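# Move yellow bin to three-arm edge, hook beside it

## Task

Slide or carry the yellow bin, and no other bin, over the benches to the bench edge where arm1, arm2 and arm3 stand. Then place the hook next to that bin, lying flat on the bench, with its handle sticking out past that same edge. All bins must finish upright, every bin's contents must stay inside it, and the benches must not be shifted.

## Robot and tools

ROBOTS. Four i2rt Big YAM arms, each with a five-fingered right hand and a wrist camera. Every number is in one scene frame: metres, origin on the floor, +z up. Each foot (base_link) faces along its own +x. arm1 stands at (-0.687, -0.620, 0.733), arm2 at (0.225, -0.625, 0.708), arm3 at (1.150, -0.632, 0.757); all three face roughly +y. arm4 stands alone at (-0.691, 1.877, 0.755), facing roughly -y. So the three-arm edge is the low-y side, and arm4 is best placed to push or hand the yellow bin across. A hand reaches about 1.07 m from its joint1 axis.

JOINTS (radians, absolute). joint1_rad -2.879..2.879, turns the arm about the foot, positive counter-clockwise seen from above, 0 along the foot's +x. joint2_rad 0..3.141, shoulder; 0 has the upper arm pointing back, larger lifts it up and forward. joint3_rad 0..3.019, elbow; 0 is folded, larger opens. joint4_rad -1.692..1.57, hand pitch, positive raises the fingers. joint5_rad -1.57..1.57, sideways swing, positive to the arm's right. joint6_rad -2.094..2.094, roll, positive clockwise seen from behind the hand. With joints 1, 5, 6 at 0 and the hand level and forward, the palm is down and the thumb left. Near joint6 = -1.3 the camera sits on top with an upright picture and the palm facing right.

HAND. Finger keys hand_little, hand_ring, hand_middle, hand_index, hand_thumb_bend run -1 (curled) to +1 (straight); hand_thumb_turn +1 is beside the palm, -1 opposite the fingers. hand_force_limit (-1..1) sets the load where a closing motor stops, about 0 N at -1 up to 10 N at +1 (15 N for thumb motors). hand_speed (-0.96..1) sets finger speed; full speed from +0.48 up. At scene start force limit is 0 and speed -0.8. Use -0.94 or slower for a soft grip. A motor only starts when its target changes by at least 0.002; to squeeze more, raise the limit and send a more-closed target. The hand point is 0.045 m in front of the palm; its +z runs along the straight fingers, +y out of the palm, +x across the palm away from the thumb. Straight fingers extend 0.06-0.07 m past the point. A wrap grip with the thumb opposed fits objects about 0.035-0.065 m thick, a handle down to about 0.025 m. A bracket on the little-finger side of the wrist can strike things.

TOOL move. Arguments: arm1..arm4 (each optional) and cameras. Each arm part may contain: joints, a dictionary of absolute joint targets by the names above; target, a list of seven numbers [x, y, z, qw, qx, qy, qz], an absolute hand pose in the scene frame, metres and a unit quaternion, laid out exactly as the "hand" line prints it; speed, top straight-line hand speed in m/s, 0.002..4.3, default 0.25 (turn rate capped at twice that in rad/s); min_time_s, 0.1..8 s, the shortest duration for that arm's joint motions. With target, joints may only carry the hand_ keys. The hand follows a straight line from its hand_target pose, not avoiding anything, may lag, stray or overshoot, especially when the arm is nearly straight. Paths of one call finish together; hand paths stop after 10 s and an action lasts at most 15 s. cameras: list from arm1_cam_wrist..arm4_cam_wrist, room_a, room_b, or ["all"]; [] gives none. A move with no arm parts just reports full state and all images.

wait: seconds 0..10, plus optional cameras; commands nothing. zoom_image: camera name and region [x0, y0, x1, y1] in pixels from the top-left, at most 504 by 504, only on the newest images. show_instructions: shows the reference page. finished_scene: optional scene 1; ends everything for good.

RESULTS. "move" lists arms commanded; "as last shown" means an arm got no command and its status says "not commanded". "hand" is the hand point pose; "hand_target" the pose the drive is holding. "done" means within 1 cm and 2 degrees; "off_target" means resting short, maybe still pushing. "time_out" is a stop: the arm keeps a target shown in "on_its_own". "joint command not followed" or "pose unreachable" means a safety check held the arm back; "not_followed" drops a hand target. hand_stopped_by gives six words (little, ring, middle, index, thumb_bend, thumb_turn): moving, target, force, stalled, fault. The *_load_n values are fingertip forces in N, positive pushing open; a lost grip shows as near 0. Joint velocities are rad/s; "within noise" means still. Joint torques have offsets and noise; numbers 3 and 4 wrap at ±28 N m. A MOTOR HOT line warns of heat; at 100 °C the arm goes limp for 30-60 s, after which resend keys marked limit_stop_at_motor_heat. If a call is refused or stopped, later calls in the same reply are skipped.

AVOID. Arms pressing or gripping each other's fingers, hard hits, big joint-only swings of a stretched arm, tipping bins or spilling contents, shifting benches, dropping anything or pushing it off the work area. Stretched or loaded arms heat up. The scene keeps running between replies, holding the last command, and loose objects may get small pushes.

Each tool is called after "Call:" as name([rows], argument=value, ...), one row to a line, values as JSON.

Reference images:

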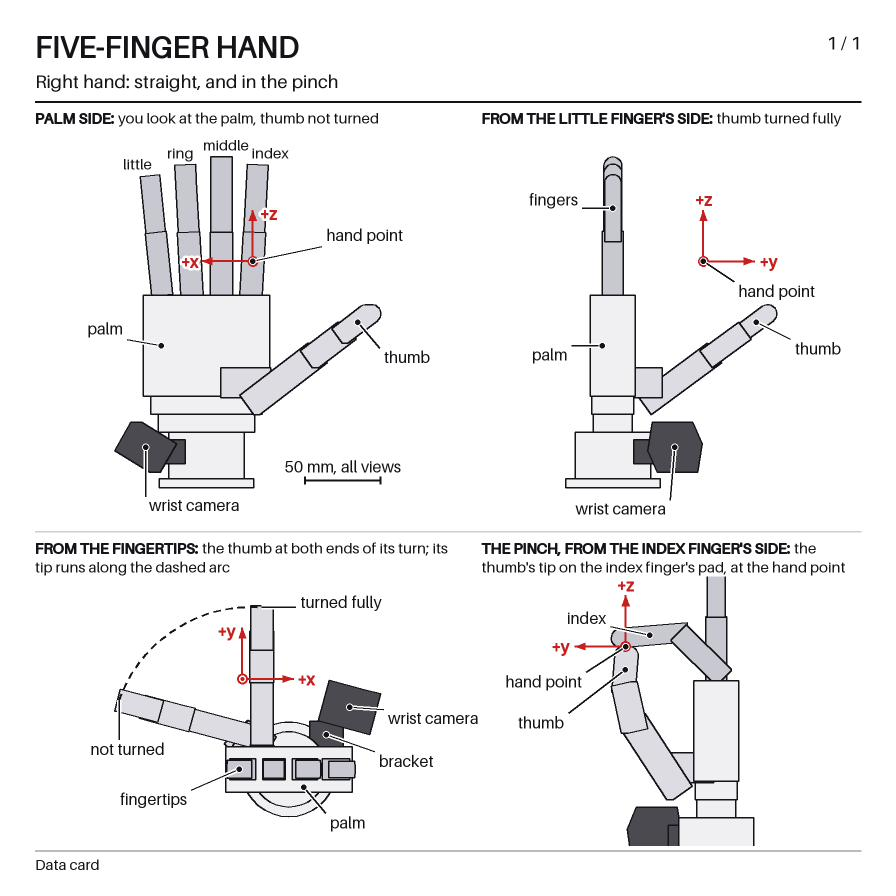

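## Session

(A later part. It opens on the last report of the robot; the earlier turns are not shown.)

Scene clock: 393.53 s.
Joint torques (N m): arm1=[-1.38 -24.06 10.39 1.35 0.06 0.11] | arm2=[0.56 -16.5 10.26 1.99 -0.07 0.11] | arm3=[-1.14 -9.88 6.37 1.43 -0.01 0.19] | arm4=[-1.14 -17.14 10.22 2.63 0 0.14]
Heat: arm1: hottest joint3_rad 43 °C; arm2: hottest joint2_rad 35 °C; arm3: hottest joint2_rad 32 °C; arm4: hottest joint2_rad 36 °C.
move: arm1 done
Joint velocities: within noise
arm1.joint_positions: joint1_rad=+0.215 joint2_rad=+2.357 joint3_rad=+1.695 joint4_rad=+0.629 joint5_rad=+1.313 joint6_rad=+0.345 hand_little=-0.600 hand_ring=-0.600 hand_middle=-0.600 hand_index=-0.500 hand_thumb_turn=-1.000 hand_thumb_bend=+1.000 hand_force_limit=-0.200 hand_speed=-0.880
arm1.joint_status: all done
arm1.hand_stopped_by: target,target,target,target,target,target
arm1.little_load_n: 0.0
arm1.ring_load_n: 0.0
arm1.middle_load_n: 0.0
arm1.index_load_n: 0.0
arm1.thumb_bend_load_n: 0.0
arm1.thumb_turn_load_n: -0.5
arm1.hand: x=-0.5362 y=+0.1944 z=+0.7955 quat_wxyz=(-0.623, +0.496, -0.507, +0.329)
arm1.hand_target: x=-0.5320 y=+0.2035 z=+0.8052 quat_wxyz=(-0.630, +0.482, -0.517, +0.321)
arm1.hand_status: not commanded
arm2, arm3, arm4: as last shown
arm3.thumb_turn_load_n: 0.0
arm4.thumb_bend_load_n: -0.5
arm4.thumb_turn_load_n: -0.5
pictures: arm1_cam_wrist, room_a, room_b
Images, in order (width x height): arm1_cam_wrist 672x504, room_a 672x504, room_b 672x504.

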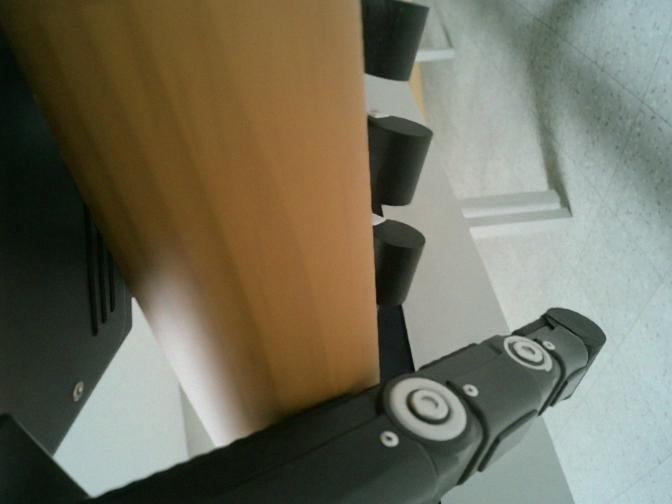

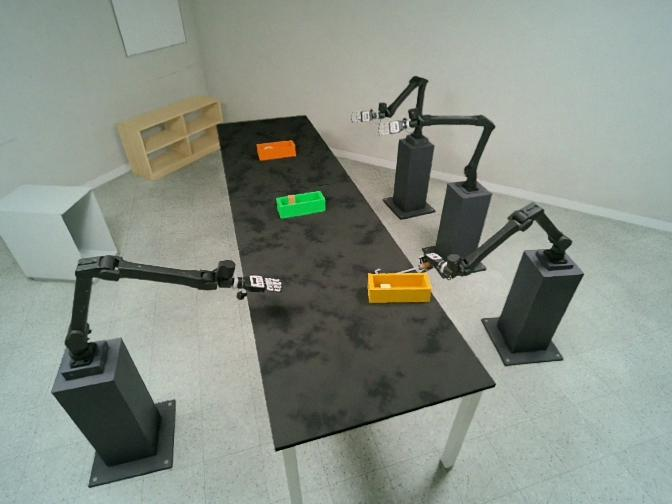

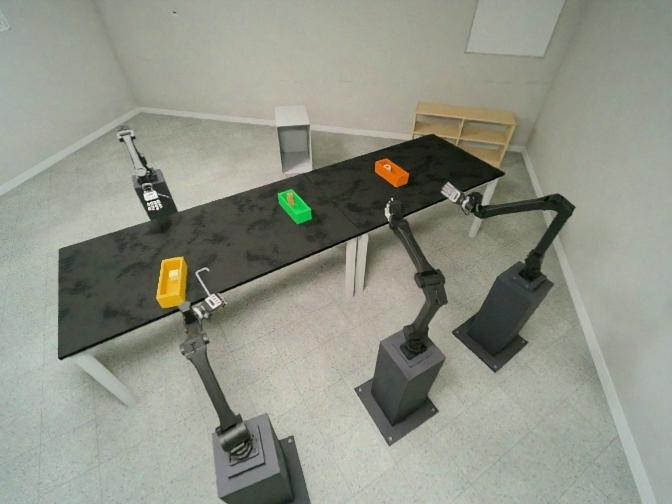

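Call:
move(arm1={"joints": {"hand_middle": 0.6, "hand_ring": 0.6, "hand_little": 0.6, "hand_index": 0.6, "hand_speed": -0.75}}, cameras=["room_a", "room_b", "arm1_cam_wrist"])

Call:
zoom_image(camera="room_b", region=[160, 255, 235, 330])

Call:
zoom_image(camera="room_a", region=[360, 220, 500, 320])

Scene clock: 395.93 s.
Joint torques (N m): arm1=[-1.26 -24.06 10.35 1.32 0.06 0.1] | arm2=[0.44 -16.5 10.26 2 -0.06 0.11] | arm3=[-1.14 -9.88 6.38 1.43 -0.01 0.19] | arm4=[-1.08 -16.38 10.07 2.56 -0.04 0.16]
Heat: arm1: hottest joint3_rad 43 °C; arm2: hottest joint2_rad 35 °C; arm3: hottest joint2_rad 32 °C; arm4: hottest joint2_rad 36 °C.
move: arm1 done
Joint velocities: within noise
arm1.joint_positions: joint1_rad=+0.215 joint2_rad=+2.357 joint3_rad=+1.695 joint4_rad=+0.629 joint5_rad=+1.313 joint6_rad=+0.345 hand_little=+0.600 hand_ring=+0.600 hand_middle=+0.600 hand_index=+0.600 hand_thumb_turn=-1.000 hand_thumb_bend=+1.000 hand_force_limit=-0.200 hand_speed=-0.750
arm1.joint_status: all done
arm1.hand_stopped_by: target,target,target,target,target,target
arm1.little_load_n: 0.0
arm1.ring_load_n: 0.0
arm1.middle_load_n: 0.0
arm1.index_load_n: 0.0
arm1.thumb_bend_load_n: 0.0
arm1.thumb_turn_load_n: 0.0
arm1.hand: x=-0.5362 y=+0.1944 z=+0.7956 quat_wxyz=(-0.623, +0.496, -0.507, +0.329)
arm1.hand_target: x=-0.5320 y=+0.2035 z=+0.8052 quat_wxyz=(-0.630, +0.482, -0.517, +0.321)
arm1.hand_status: not commanded
arm2, arm3, arm4: as last shown
arm3.ring_load_n: -0.5
arm4.thumb_bend_load_n: 0.0
pictures: arm1_cam_wrist, room_a, room_b
Images, in order (width x height): arm1_cam_wrist 672x504, room_a 672x504, room_b 672x504.

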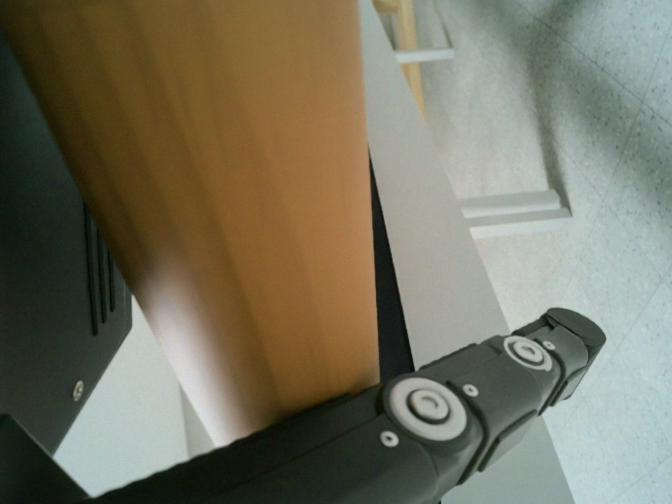

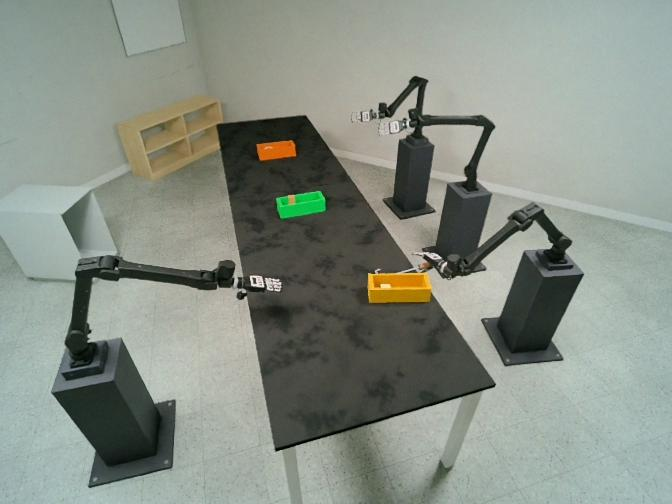

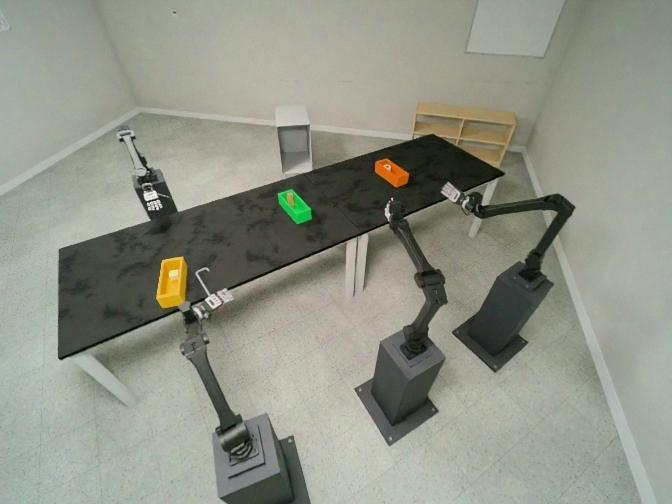

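Scaled by 6.720 from the camera's image (finer frame: 960x720).

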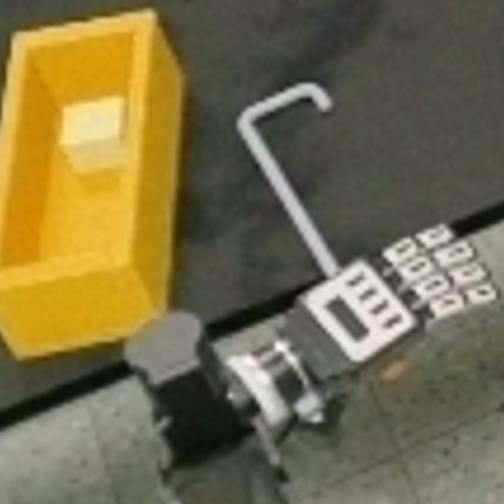

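Scaled by 3.600 from the camera's image (finer frame: 960x720).

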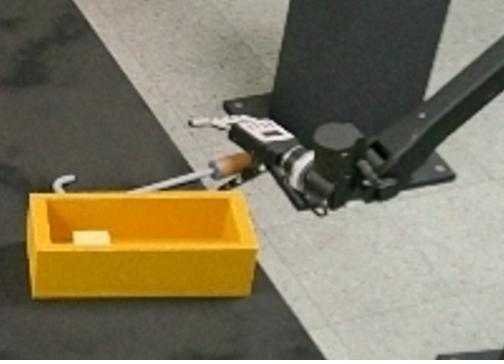

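Call:
move(arm1={"target": [-0.532, 0.2035, 0.822, -0.6300, 0.4823, -0.5172, 0.3210], "speed": 0.02}, cameras=["room_a", "room_b", "arm1_cam_wrist"])

Call:
zoom_image(camera="room_b", region=[160, 255, 235, 330])

Call:
zoom_image(camera="room_a", region=[360, 220, 500, 320])

Scene clock: 397.97 s.
Joint torques (N m): arm1=[-1.32 -26.58 9.98 0.85 0.09 0.08] | arm2=[0.5 -16.5 10.29 1.98 -0.07 0.12] | arm3=[-1.14 -9.93 6.37 1.43 -0.01 0.19] | arm4=[-0.91 -16.91 10.14 2.54 -0.05 0.16]
Heat: arm1: hottest joint3_rad 42 °C; arm2: hottest joint2_rad 35 °C; arm3: hottest joint2_rad 32 °C; arm4: hottest joint2_rad 36 °C.
move: arm1 off_target
Joint velocities: within noise
arm1.joint_positions: joint1_rad=+0.215 joint2_rad=+2.357 joint3_rad=+1.695 joint4_rad=+0.614 joint5_rad=+1.313 joint6_rad=+0.348 hand_little=+0.600 hand_ring=+0.600 hand_middle=+0.600 hand_index=+0.600 hand_thumb_turn=-1.000 hand_thumb_bend=+1.000 hand_force_limit=-0.200 hand_speed=-0.750
arm1.joint_status: not commanded
arm1.hand_stopped_by: target,target,target,target,target,target
arm1.little_load_n: 0.0
arm1.ring_load_n: 0.0
arm1.middle_load_n: 0.0
arm1.index_load_n: 0.0
arm1.thumb_bend_load_n: 0.0
arm1.thumb_turn_load_n: 0.0
arm1.hand: x=-0.5362 y=+0.1936 z=+0.7931 quat_wxyz=(-0.620, +0.500, -0.506, +0.332)
arm1.hand_target: x=-0.5319 y=+0.2023 z=+0.8219 quat_wxyz=(-0.630, +0.482, -0.517, +0.321)
arm1.hand_status: off_target (0.031 m and 2.9 deg from the pose sent, 0.028 m and 2.2 deg at the start)
arm2, arm3, arm4: as last shown
arm3.ring_load_n: 0.0
arm3.thumb_turn_load_n: 0.5
pictures: arm1_cam_wrist, room_a, room_b
Images, in order (width x height): arm1_cam_wrist 672x504, room_a 672x504, room_b 672x504.

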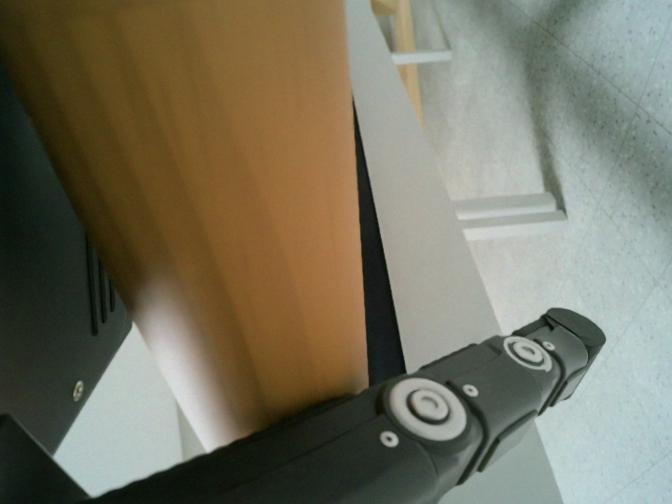

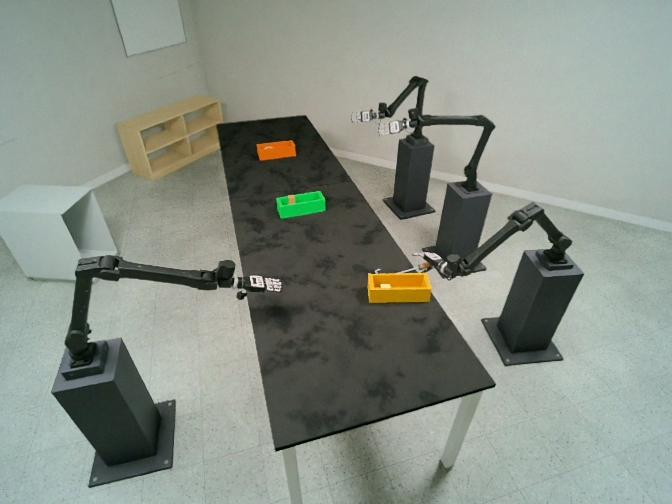

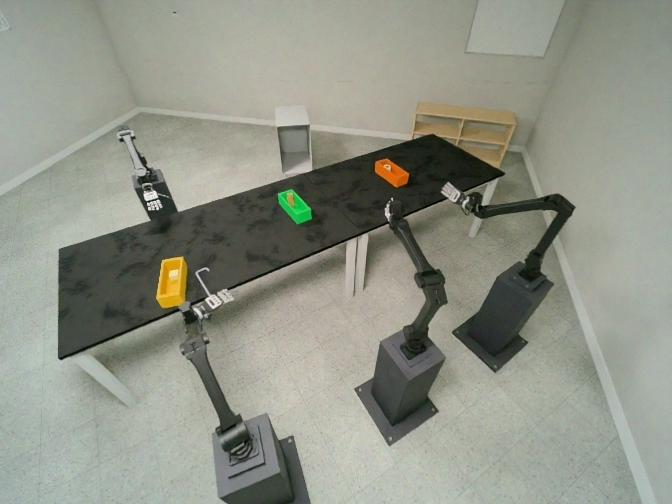

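Scaled by 6.720 from the camera's image (finer frame: 960x720).

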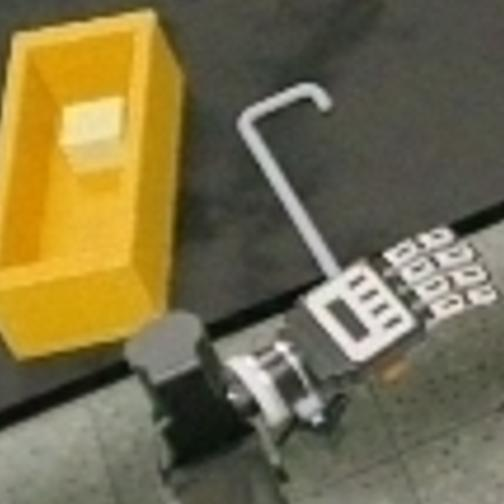

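Scaled by 3.600 from the camera's image (finer frame: 960x720).

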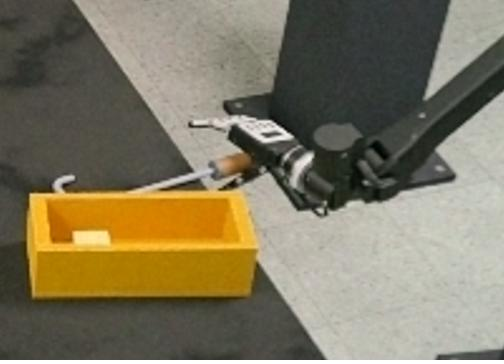

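Call:
move(arm1={"target": [-0.532, 0.2035, 0.84, -0.6300, 0.4823, -0.5172, 0.3210], "speed": 0.03}, cameras=["room_a", "room_b", "arm1_cam_wrist"])

Call:
zoom_image(camera="room_b", region=[160, 255, 235, 330])

Call:
zoom_image(camera="room_a", region=[360, 220, 500, 320])

Scene clock: 399.27 s.
Joint torques (N m): arm1=[-1.32 -26.93 10.22 0.94 0.08 0.09] | arm2=[0.38 -16.38 10.24 1.98 -0.07 0.12] | arm3=[-1.14 -9.88 6.37 1.43 -0.01 0.19] | arm4=[-0.67 -17.73 9.99 2.71 -0.02 0.13]
Heat: arm1: hottest joint3_rad 42 °C; arm2: hottest joint2_rad 35 °C; arm3: hottest joint2_rad 32 °C; arm4: hottest joint2_rad 36 °C.
move: arm1 off_target
Joint velocities: within noise
arm1.joint_positions: joint1_rad=+0.215 joint2_rad=+2.331 joint3_rad=+1.695 joint4_rad=+0.584 joint5_rad=+1.313 joint6_rad=+0.348 hand_little=+0.600 hand_ring=+0.600 hand_middle=+0.600 hand_index=+0.600 hand_thumb_turn=-1.000 hand_thumb_bend=+1.000 hand_force_limit=-0.200 hand_speed=-0.750
arm1.joint_status: not commanded
arm1.hand_stopped_by: target,target,target,target,target,target
arm1.little_load_n: 0.0
arm1.ring_load_n: 0.0
arm1.middle_load_n: 0.0
arm1.index_load_n: 0.0
arm1.thumb_bend_load_n: 0.0
arm1.thumb_turn_load_n: 0.0
arm1.hand: x=-0.5362 y=+0.1937 z=+0.8088 quat_wxyz=(-0.619, +0.501, -0.505, +0.333)
arm1.hand_target: x=-0.5320 y=+0.2022 z=+0.8401 quat_wxyz=(-0.630, +0.482, -0.517, +0.321)
arm1.hand_status: off_target (0.033 m and 3.1 deg from the pose sent, 0.048 m and 2.9 deg at the start)
arm2, arm3, arm4: as last shown
arm3.thumb_turn_load_n: 0.0
pictures: arm1_cam_wrist, room_a, room_b
Images, in order (width x height): arm1_cam_wrist 672x504, room_a 672x504, room_b 672x504.

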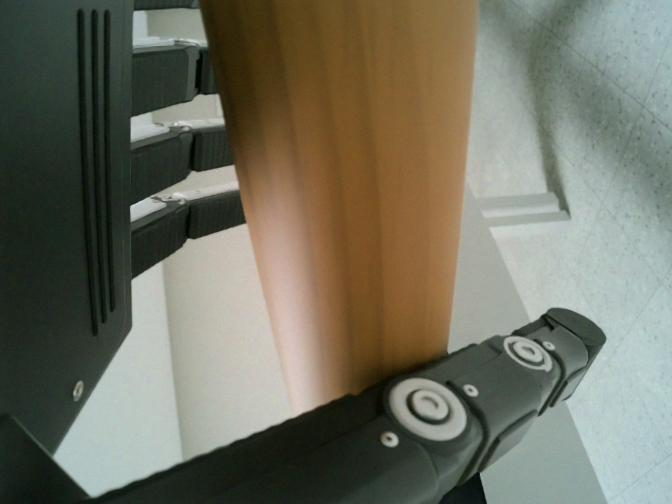

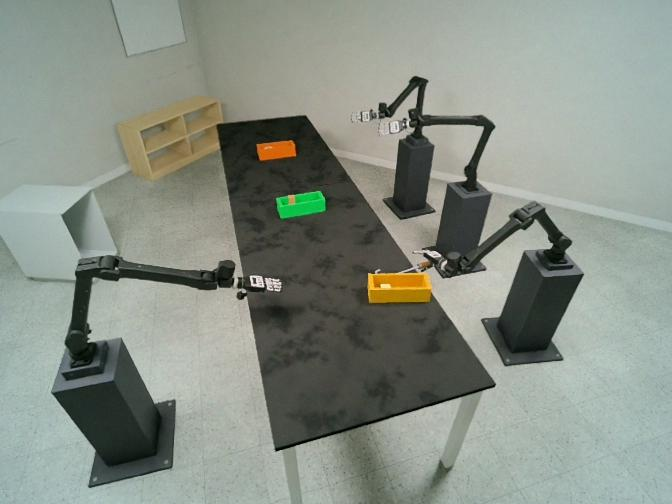

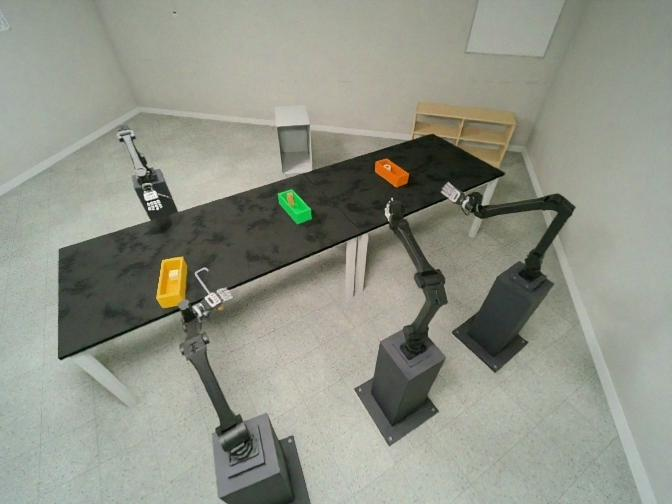

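Scaled by 6.720 from the camera's image (finer frame: 960x720).

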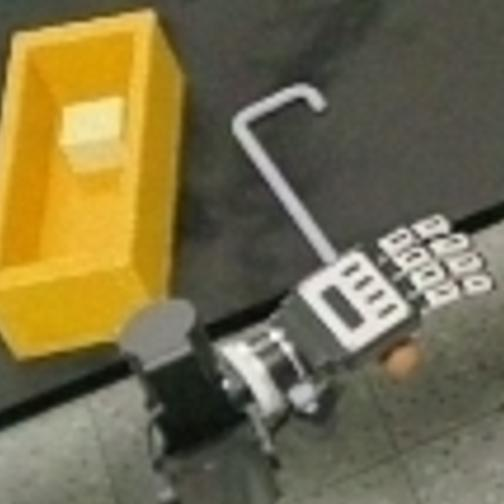

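Scaled by 3.600 from the camera's image (finer frame: 960x720).

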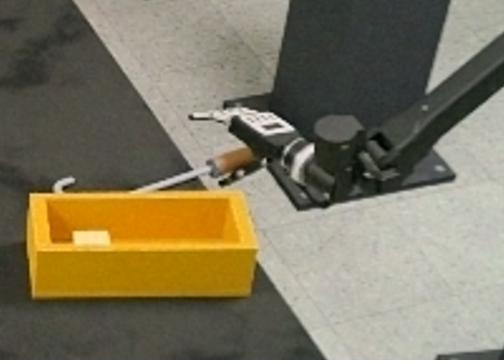

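Call:
move(arm1={"joints": {"hand_middle": 1.0, "hand_ring": 1.0, "hand_little": 1.0, "hand_index": 1.0, "hand_speed": -0.6}}, cameras=[])

Call:
move(arm1={"target": [-0.575, 0.192, 0.846, -0.6300, 0.4823, -0.5172, 0.3210], "speed": 0.05}, cameras=["room_a", "room_b", "arm1_cam_wrist"])

Call:
zoom_image(camera="room_b", region=[160, 255, 235, 330])

Call:
zoom_image(camera="room_a", region=[360, 220, 500, 320])

Scene clock: 400.97 s.
Joint torques (N m): arm1=[-1.44 -26.75 10.22 0.9 0.08 0.09] | arm2=[0.38 -16.44 10.26 2 -0.06 0.11] | arm3=[-1.14 -9.88 6.37 1.43 -0.01 0.19] | arm4=[-0.79 -17.03 10.09 2.65 -0.02 0.15]
Heat: arm1: hottest joint3_rad 42 °C; arm2: hottest joint2_rad 35 °C; arm3: hottest joint2_rad 32 °C; arm4: hottest joint2_rad 36 °C.
move: arm1 done
Joint velocities: within noise
arm1.joint_positions: joint1_rad=+0.215 joint2_rad=+2.331 joint3_rad=+1.695 joint4_rad=+0.584 joint5_rad=+1.313 joint6_rad=+0.348 hand_little=+1.000 hand_ring=+1.000 hand_middle=+1.000 hand_index=+1.000 hand_thumb_turn=-1.000 hand_thumb_bend=+1.000 hand_force_limit=-0.200 hand_speed=-0.600
arm1.joint_status: all done
arm1.hand_stopped_by: target,target,target,target,target,target
arm1.little_load_n: 0.0
arm1.ring_load_n: 0.0
arm1.middle_load_n: 0.0
arm1.index_load_n: 0.0
arm1.thumb_bend_load_n: 0.0
arm1.thumb_turn_load_n: 0.0
arm1.hand: x=-0.5362 y=+0.1937 z=+0.8088 quat_wxyz=(-0.619, +0.501, -0.505, +0.333)
arm1.hand_target: x=-0.5320 y=+0.2022 z=+0.8401 quat_wxyz=(-0.630, +0.482, -0.517, +0.321)
arm1.hand_status: not commanded
arm2, arm3, arm4: as last shown
arm2.thumb_turn_load_n: 0.0
arm3.thumb_turn_load_n: 0.5
arm4.thumb_turn_load_n: 0.0

Scene clock: 402.40 s.
Joint torques (N m): arm1=[-1.03 -26.4 7.57 0.92 0.06 0.09] | arm2=[0.38 -16.5 10.26 2.03 -0.06 0.11] | arm3=[-1.14 -9.93 6.38 1.43 -0.01 0.19] | arm4=[-0.32 -16.85 10.14 2.69 -0.02 0.16]
Heat: arm1: hottest joint2_rad 42 °C; arm2: hottest joint2_rad 35 °C; arm3: hottest joint2_rad 32 °C; arm4: hottest joint2_rad 36 °C.
move: arm1 off_target
Joint velocities: within noise
arm1.joint_positions: joint1_rad=+0.260 joint2_rad=+2.301 joint3_rad=+1.695 joint4_rad=+0.584 joint5_rad=+1.374 joint6_rad=+0.352 hand_little=+1.000 hand_ring=+1.000 hand_middle=+1.000 hand_index=+1.000 hand_thumb_turn=-1.000 hand_thumb_bend=+1.000 hand_force_limit=-0.200 hand_speed=-0.600
arm1.joint_status: not commanded
arm1.hand_stopped_by: target,target,target,target,target,target
arm1.little_load_n: 0.0
arm1.ring_load_n: 0.0
arm1.middle_load_n: 0.0
arm1.index_load_n: -0.5
arm1.thumb_bend_load_n: 0.0
arm1.thumb_turn_load_n: 0.0
arm1.hand: x=-0.5671 y=+0.1909 z=+0.8329 quat_wxyz=(-0.625, +0.486, -0.515, +0.329)
arm1.hand_target: x=-0.5748 y=+0.1919 z=+0.8459 quat_wxyz=(-0.630, +0.482, -0.517, +0.321)
arm1.hand_status: off_target (0.015 m and 1.2 deg from the pose sent, 0.054 m and 3.1 deg at the start)
arm2, arm3, arm4: as last shown
pictures: arm1_cam_wrist, room_a, room_b
Images, in order (width x height): arm1_cam_wrist 672x504, room_a 672x504, room_b 672x504.

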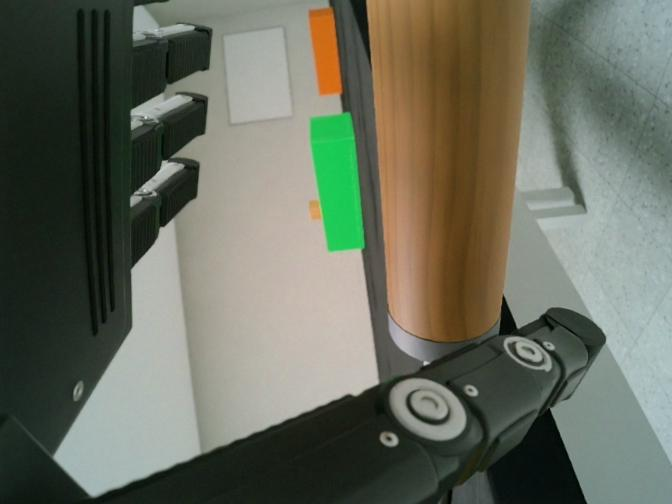

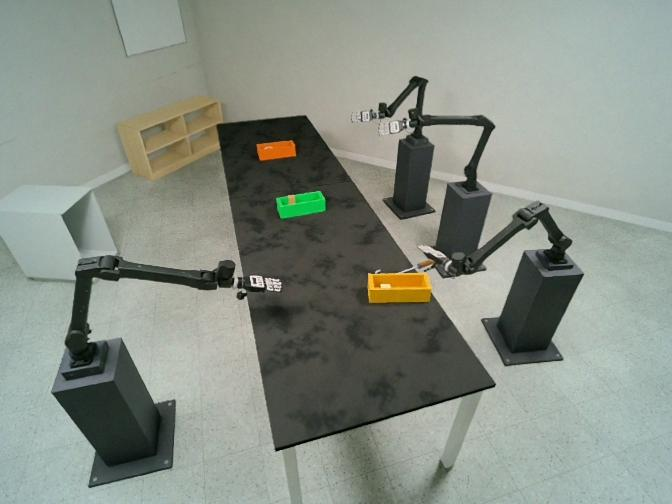

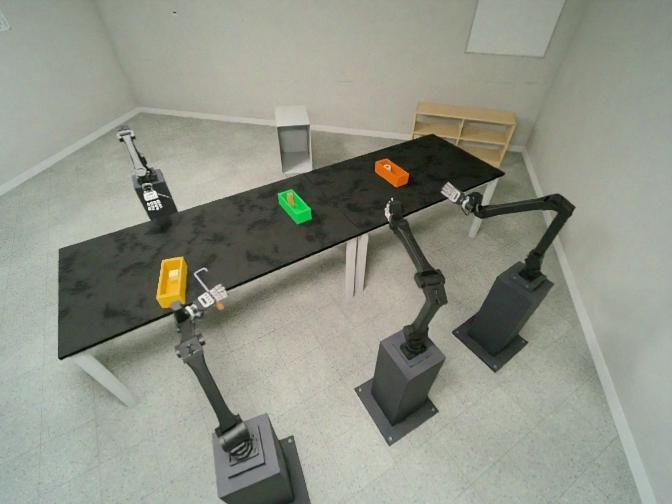

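Scaled by 6.720 from the camera's image (finer frame: 960x720).

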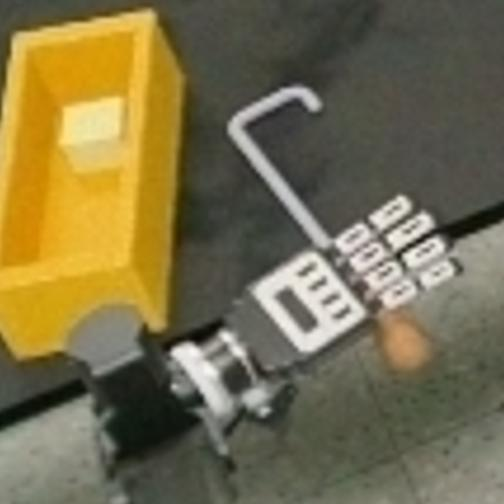

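Scaled by 3.600 from the camera's image (finer frame: 960x720).

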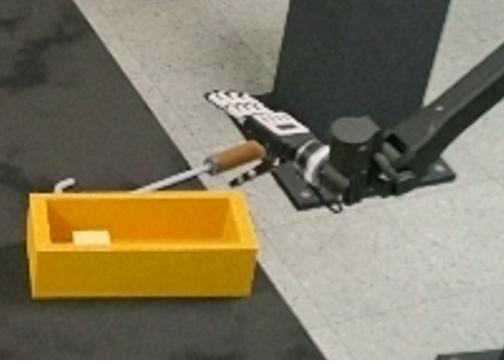

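Call:
move(arm1={"target": [-0.625, 0.172, 0.856, -0.6300, 0.4823, -0.5172, 0.3210], "speed": 0.06}, cameras=["room_a", "room_b", "arm1_cam_wrist"])

Call:
zoom_image(camera="room_b", region=[160, 255, 235, 330])

Call:
zoom_image(camera="room_a", region=[360, 220, 500, 320])

Scene clock: 404.33 s.
Joint torques (N m): arm1=[-0.09 -26.11 7.01 1.09 0.07 0.09] | arm2=[0.44 -16.56 10.25 1.98 -0.08 0.11] | arm3=[-1.14 -9.88 6.38 1.43 -0.01 0.19] | arm4=[-0.44 -17.2 10.25 2.58 0.01 0.14]
Heat: arm1: hottest joint2_rad 42 °C; arm2: hottest joint2_rad 35 °C; arm3: hottest joint2_rad 32 °C; arm4: hottest joint2_rad 36 °C.
move: arm1 off_target
Joint velocities: within noise
arm1.joint_positions: joint1_rad=+0.332 joint2_rad=+2.255 joint3_rad=+1.645 joint4_rad=+0.584 joint5_rad=+1.447 joint6_rad=+0.357 hand_little=+1.000 hand_ring=+1.000 hand_middle=+1.000 hand_index=+1.000 hand_thumb_turn=-1.000 hand_thumb_bend=+1.000 hand_force_limit=-0.200 hand_speed=-0.600
arm1.joint_status: not commanded
arm1.hand_stopped_by: target,target,target,target,target,target
arm1.little_load_n: 0.0
arm1.ring_load_n: -0.5
arm1.middle_load_n: 0.0
arm1.index_load_n: 0.0
arm1.thumb_bend_load_n: 0.0
arm1.thumb_turn_load_n: 0.0
arm1.hand: x=-0.6156 y=+0.1728 z=+0.8445 quat_wxyz=(-0.625, +0.486, -0.515, +0.330)
arm1.hand_target: x=-0.6247 y=+0.1720 z=+0.8558 quat_wxyz=(-0.630, +0.482, -0.517, +0.321)
arm1.hand_status: off_target (0.015 m and 1.3 deg from the pose sent, 0.065 m and 1.2 deg at the start)
arm2, arm3, arm4: as last shown
arm2.thumb_turn_load_n: 0.5
arm3.thumb_turn_load_n: 0.0
pictures: arm1_cam_wrist, room_a, room_b
Images, in order (width x height): arm1_cam_wrist 672x504, room_a 672x504, room_b 672x504.

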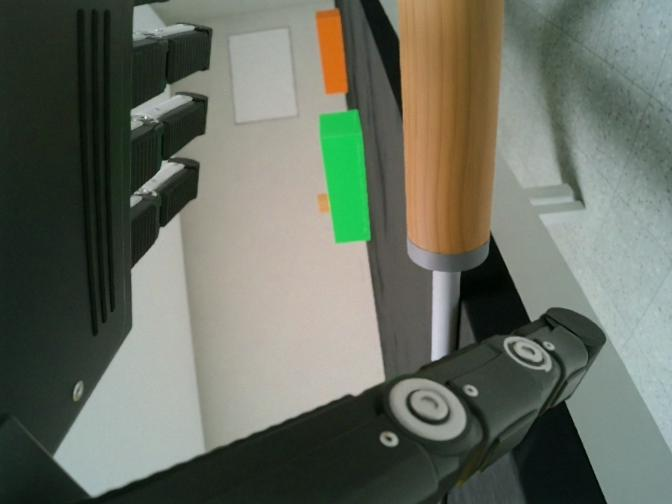

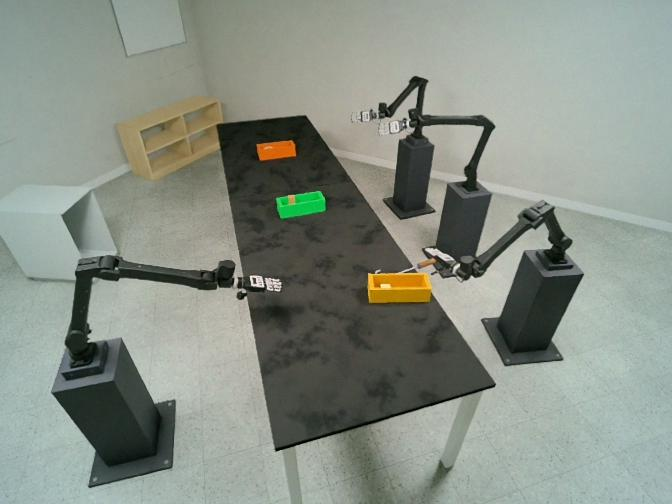

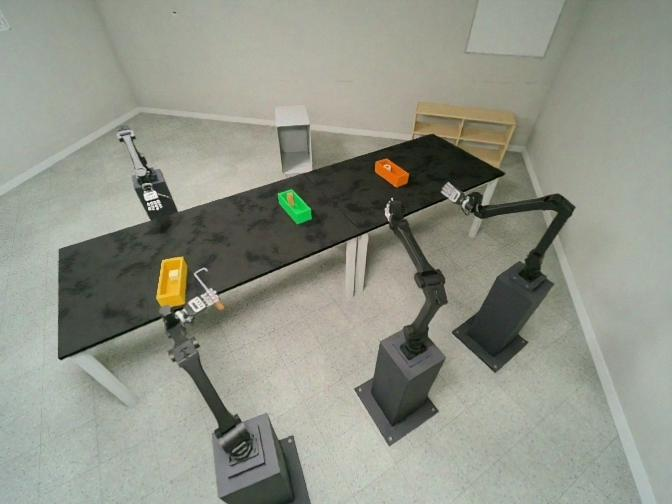

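Scaled by 6.720 from the camera's image (finer frame: 960x720).

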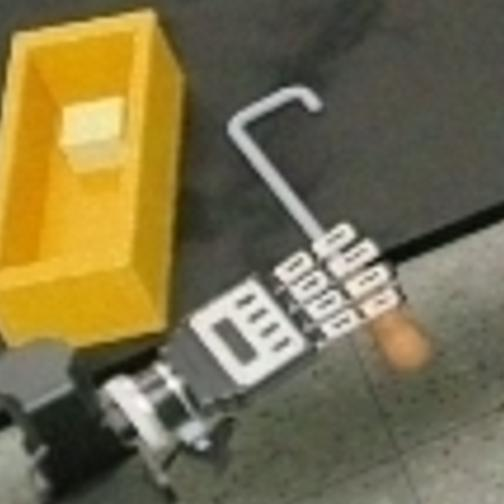

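Scaled by 3.600 from the camera's image (finer frame: 960x720).

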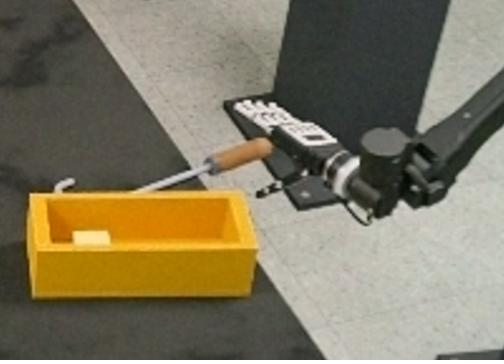

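Call:
move(arm1={"target": [-0.64, 0.155, 0.97, -0.6300, 0.4823, -0.5172, 0.3210], "speed": 0.1}, cameras=["room_a", "room_b"])

Call:
zoom_image(camera="room_b", region=[150, 245, 235, 330])

Call:
zoom_image(camera="room_a", region=[360, 220, 500, 320])

Scene clock: 407.70 s.
Joint torques (N m): arm1=[0.26 -24.18 9.62 0.7 0.06 0.06] | arm2=[0.38 -16.62 10.29 1.99 -0.06 0.11] | arm3=[-1.14 -9.88 6.38 1.44 -0.01 0.19] | arm4=[-0.91 -16.56 10.17 2.63 -0.03 0.14]
Heat: arm1: hottest joint2_rad 42 °C; arm2: hottest joint2_rad 35 °C; arm3: hottest joint2_rad 32 °C; arm4: hottest joint2_rad 36 °C.
move: arm1 off_target
Joint velocities: within noise
arm1.joint_positions: joint1_rad=+0.354 joint2_rad=+2.067 joint3_rad=+1.637 joint4_rad=+0.399 joint5_rad=+1.473 joint6_rad=+0.352 hand_little=+1.000 hand_ring=+1.000 hand_middle=+1.000 hand_index=+1.000 hand_thumb_turn=-1.000 hand_thumb_bend=+1.000 hand_force_limit=-0.200 hand_speed=-0.600
arm1.joint_status: not commanded
arm1.hand_stopped_by: target,target,target,target,target,target
arm1.little_load_n: 0.0
arm1.ring_load_n: 0.0
arm1.middle_load_n: -0.5
arm1.index_load_n: 0.0
arm1.thumb_bend_load_n: 0.0
arm1.thumb_turn_load_n: 0.0
arm1.hand: x=-0.6281 y=+0.1520 z=+0.9540 quat_wxyz=(-0.623, +0.487, -0.513, +0.334)
arm1.hand_target: x=-0.6397 y=+0.1546 z=+0.9697 quat_wxyz=(-0.630, +0.482, -0.517, +0.321)
arm1.hand_status: off_target (0.020 m and 1.8 deg from the pose sent, 0.129 m and 1.3 deg at the start)
arm2.joint_positions: joint1_rad=-0.296 joint2_rad=+1.402 joint3_rad=+1.409 joint4_rad=-0.291 joint5_rad=+0.203 joint6_rad=-1.038 hand_little=+1.000 hand_ring=+1.000 hand_middle=+1.000 hand_index=+1.000 hand_thumb_turn=-1.000 hand_thumb_bend=+0.700 hand_force_limit=+0.600 hand_speed=-0.500
arm2.joint_status: not commanded
arm2.hand_stopped_by: target,target,target,target,target,target
arm2.little_load_n: 0.0
arm2.ring_load_n: 0.0
arm2.middle_load_n: 0.0
arm2.index_load_n: 0.0
arm2.thumb_bend_load_n: 0.0
arm2.thumb_turn_load_n: 0.5
arm2.hand: x=+0.4961 y=-0.0476 z=+1.1054 quat_wxyz=(-0.415, +0.764, +0.222, +0.442)
arm2.hand_target: x=+0.4967 y=-0.0507 z=+1.0993 quat_wxyz=(-0.412, +0.768, +0.221, +0.437)
arm2.hand_status: not commanded
arm3.joint_positions: joint1_rad=+0.251 joint2_rad=+1.533 joint3_rad=+0.931 joint4_rad=+0.618 joint5_rad=+0.327 joint6_rad=-1.233 hand_little=+1.000 hand_ring=+1.000 hand_middle=+1.000 hand_index=+1.000 hand_thumb_turn=-1.000 hand_thumb_bend=+0.600 hand_force_limit=+0.500 hand_speed=-0.600
arm3.joint_status: not commanded
arm3.hand_stopped_by: target,target,target,target,target,target
arm3.little_load_n: 0.0
arm3.ring_load_n: 0.0
arm3.middle_load_n: 0.0
arm3.index_load_n: 0.0
arm3.thumb_bend_load_n: 0.0
arm3.thumb_turn_load_n: 0.5
arm3.hand: x=+1.0548 y=+0.0018 z=+1.0102 quat_wxyz=(-0.583, +0.575, +0.399, +0.412)
arm3.hand_target: x=+1.0501 y=-0.0001 z=+1.0000 quat_wxyz=(-0.579, +0.579, +0.406, +0.406)
arm3.hand_status: not commanded
arm4.joint_positions: joint1_rad=+0.057 joint2_rad=+1.989 joint3_rad=+1.579 joint4_rad=+0.107 joint5_rad=+0.012 joint6_rad=-0.004 hand_little=+1.000 hand_ring=+1.000 hand_middle=+1.000 hand_index=+1.000 hand_thumb_turn=+1.000 hand_thumb_bend=+1.000 hand_force_limit=+0.000 hand_speed=-0.800
arm4.joint_status: not commanded
arm4.hand_stopped_by: target,target,target,target,target,target
arm4.little_load_n: 0.0
arm4.ring_load_n: -0.5
arm4.middle_load_n: 0.0
arm4.index_load_n: 0.0
arm4.thumb_bend_load_n: 0.0
arm4.thumb_turn_load_n: 0.0
arm4.hand: x=-0.6447 y=+1.0508 z=+0.9102 quat_wxyz=(-0.001, +0.007, -0.807, +0.591)
arm4.hand_target: x=-0.6521 y=+1.0501 z=+0.9198 quat_wxyz=(+0.000, +0.000, -0.800, +0.600)
arm4.hand_status: not commanded
Images, in order (width x height): room_a 672x504, room_b 672x504.

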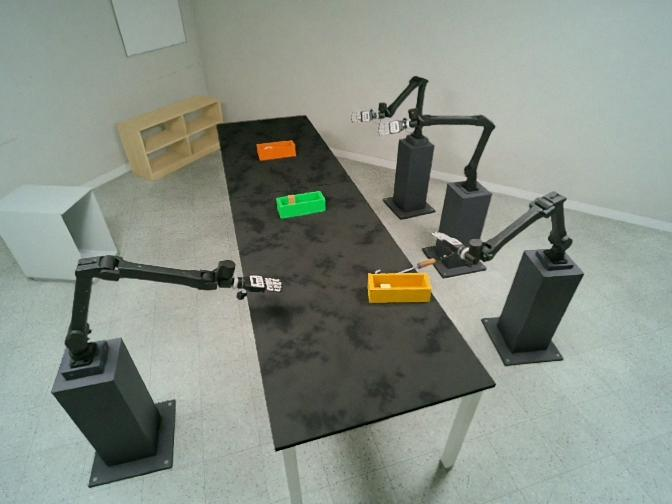

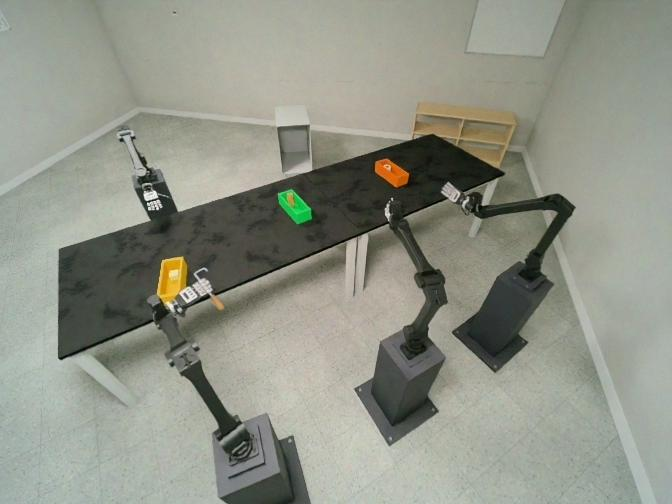

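Scaled by 5.929 from the camera's image (finer frame: 960x720).

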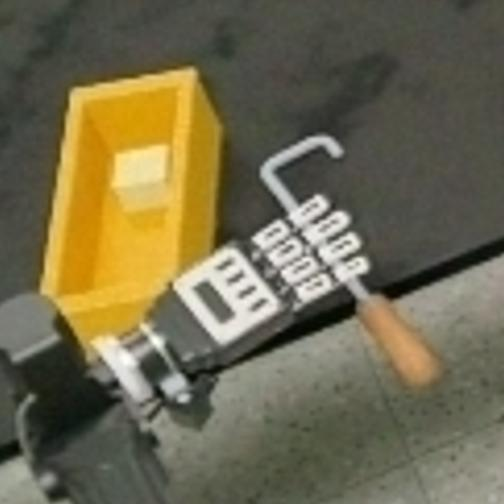

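Scaled by 3.600 from the camera's image (finer frame: 960x720).

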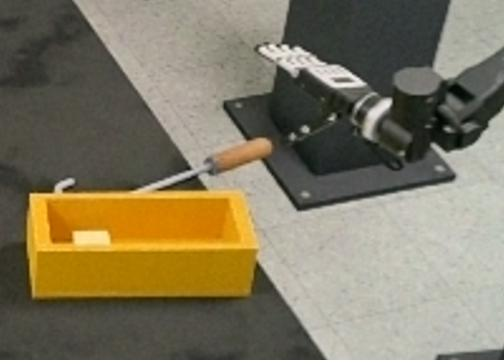

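Call:
move(arm1={"target": [-0.64, -0.02, 1.03, -0.6509, 0.5172, -0.4823, 0.2763], "speed": 0.2}, cameras=["room_a", "room_b", "arm1_cam_wrist"])

Call:
zoom_image(camera="room_b", region=[150, 245, 235, 330])

Call:
zoom_image(camera="room_a", region=[360, 220, 500, 320])

Scene clock: 409.80 s.
Joint torques (N m): arm1=[0.38 -14.45 7.8 1.72 -0.15 -0.1] | arm2=[0.38 -16.56 10.26 2 -0.07 0.12] | arm3=[-1.2 -9.93 6.37 1.43 -0.01 0.19] | arm4=[-1.08 -17.14 10.13 2.62 -0.01 0.15]
Heat: arm1: hottest joint2_rad 41 °C; arm2: hottest joint2_rad 35 °C; arm3: hottest joint2_rad 32 °C; arm4: hottest joint2_rad 36 °C.
move: arm1 done
Joint velocities: within noise
arm1.joint_positions: joint1_rad=+0.396 joint2_rad=+1.518 joint3_rad=+1.070 joint4_rad=+0.428 joint5_rad=+1.381 joint6_rad=+0.371 hand_little=+1.000 hand_ring=+1.000 hand_middle=+1.000 hand_index=+1.000 hand_thumb_turn=-1.000 hand_thumb_bend=+1.000 hand_force_limit=-0.200 hand_speed=-0.600
arm1.joint_status: not commanded
arm1.hand_stopped_by: target,target,target,target,target,target
arm1.little_load_n: 0.0
arm1.ring_load_n: 0.0
arm1.middle_load_n: -0.5
arm1.index_load_n: 0.0
arm1.thumb_bend_load_n: 0.0
arm1.thumb_turn_load_n: 0.0
arm1.hand: x=-0.6306 y=-0.0204 z=+1.0311 quat_wxyz=(-0.648, +0.513, -0.487, +0.282)
arm1.hand_target: x=-0.6400 y=-0.0200 z=+1.0301 quat_wxyz=(-0.651, +0.517, -0.482, +0.276)
arm1.hand_status: done (0.009 m and 1.1 deg from the pose sent, 0.188 m and 8.8 deg at the start)
arm2, arm3, arm4: as last shown
arm3.thumb_bend_load_n: 0.5
arm3.thumb_turn_load_n: 0.0
arm4.ring_load_n: 0.0
pictures: arm1_cam_wrist, room_a, room_b
Images, in order (width x height): arm1_cam_wrist 672x504, room_a 672x504, room_b 672x504.

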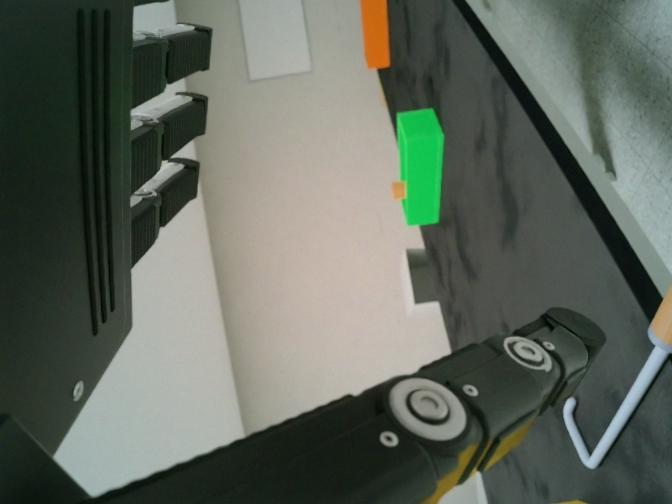

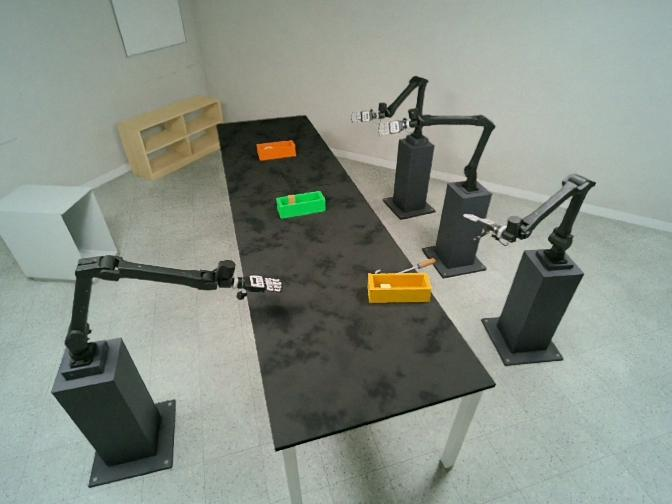

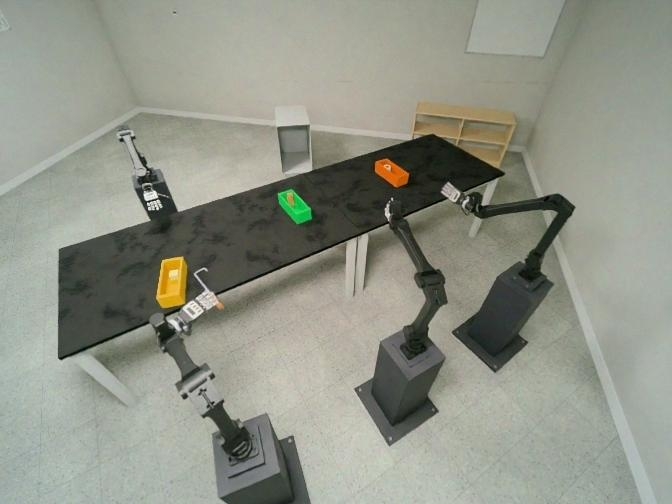

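Scaled by 5.929 from the camera's image (finer frame: 960x720).

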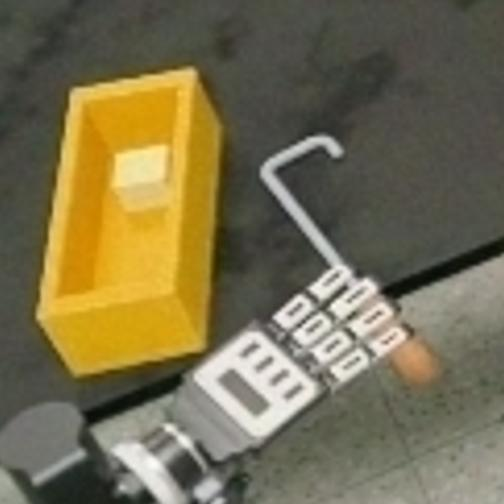

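Scaled by 3.600 from the camera's image (finer frame: 960x720).

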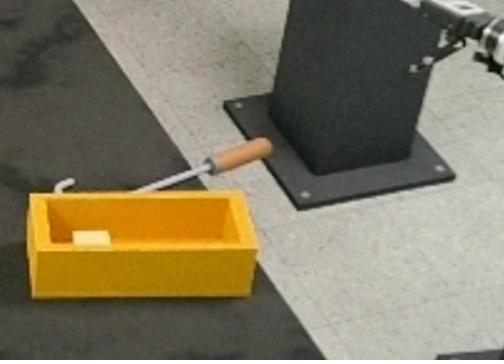

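Call:
zoom_image(camera="arm1_cam_wrist", region=[440, 250, 672, 504])

Call:
zoom_image(camera="room_b", region=[270, 140, 420, 240])

Scaled by 1.984 from the camera's image (finer frame: 960x720).

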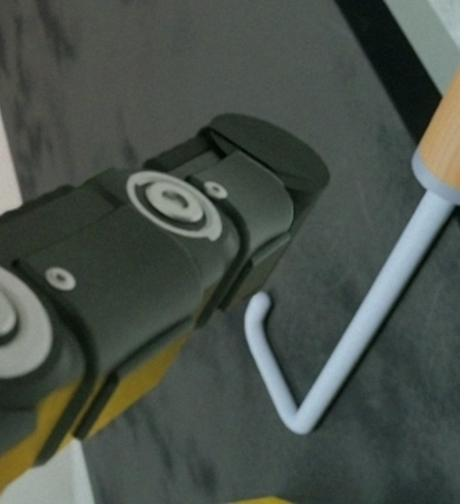

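Scaled by 3.360 from the camera's image (finer frame: 960x720).

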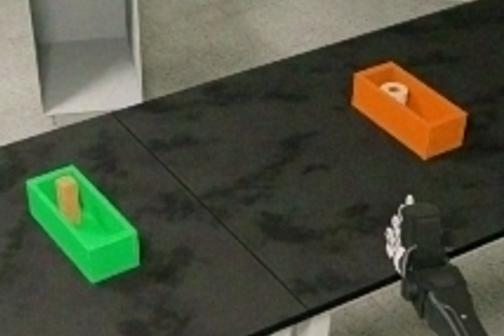

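Call:
finished_scene()

The scene is finished: the task was done.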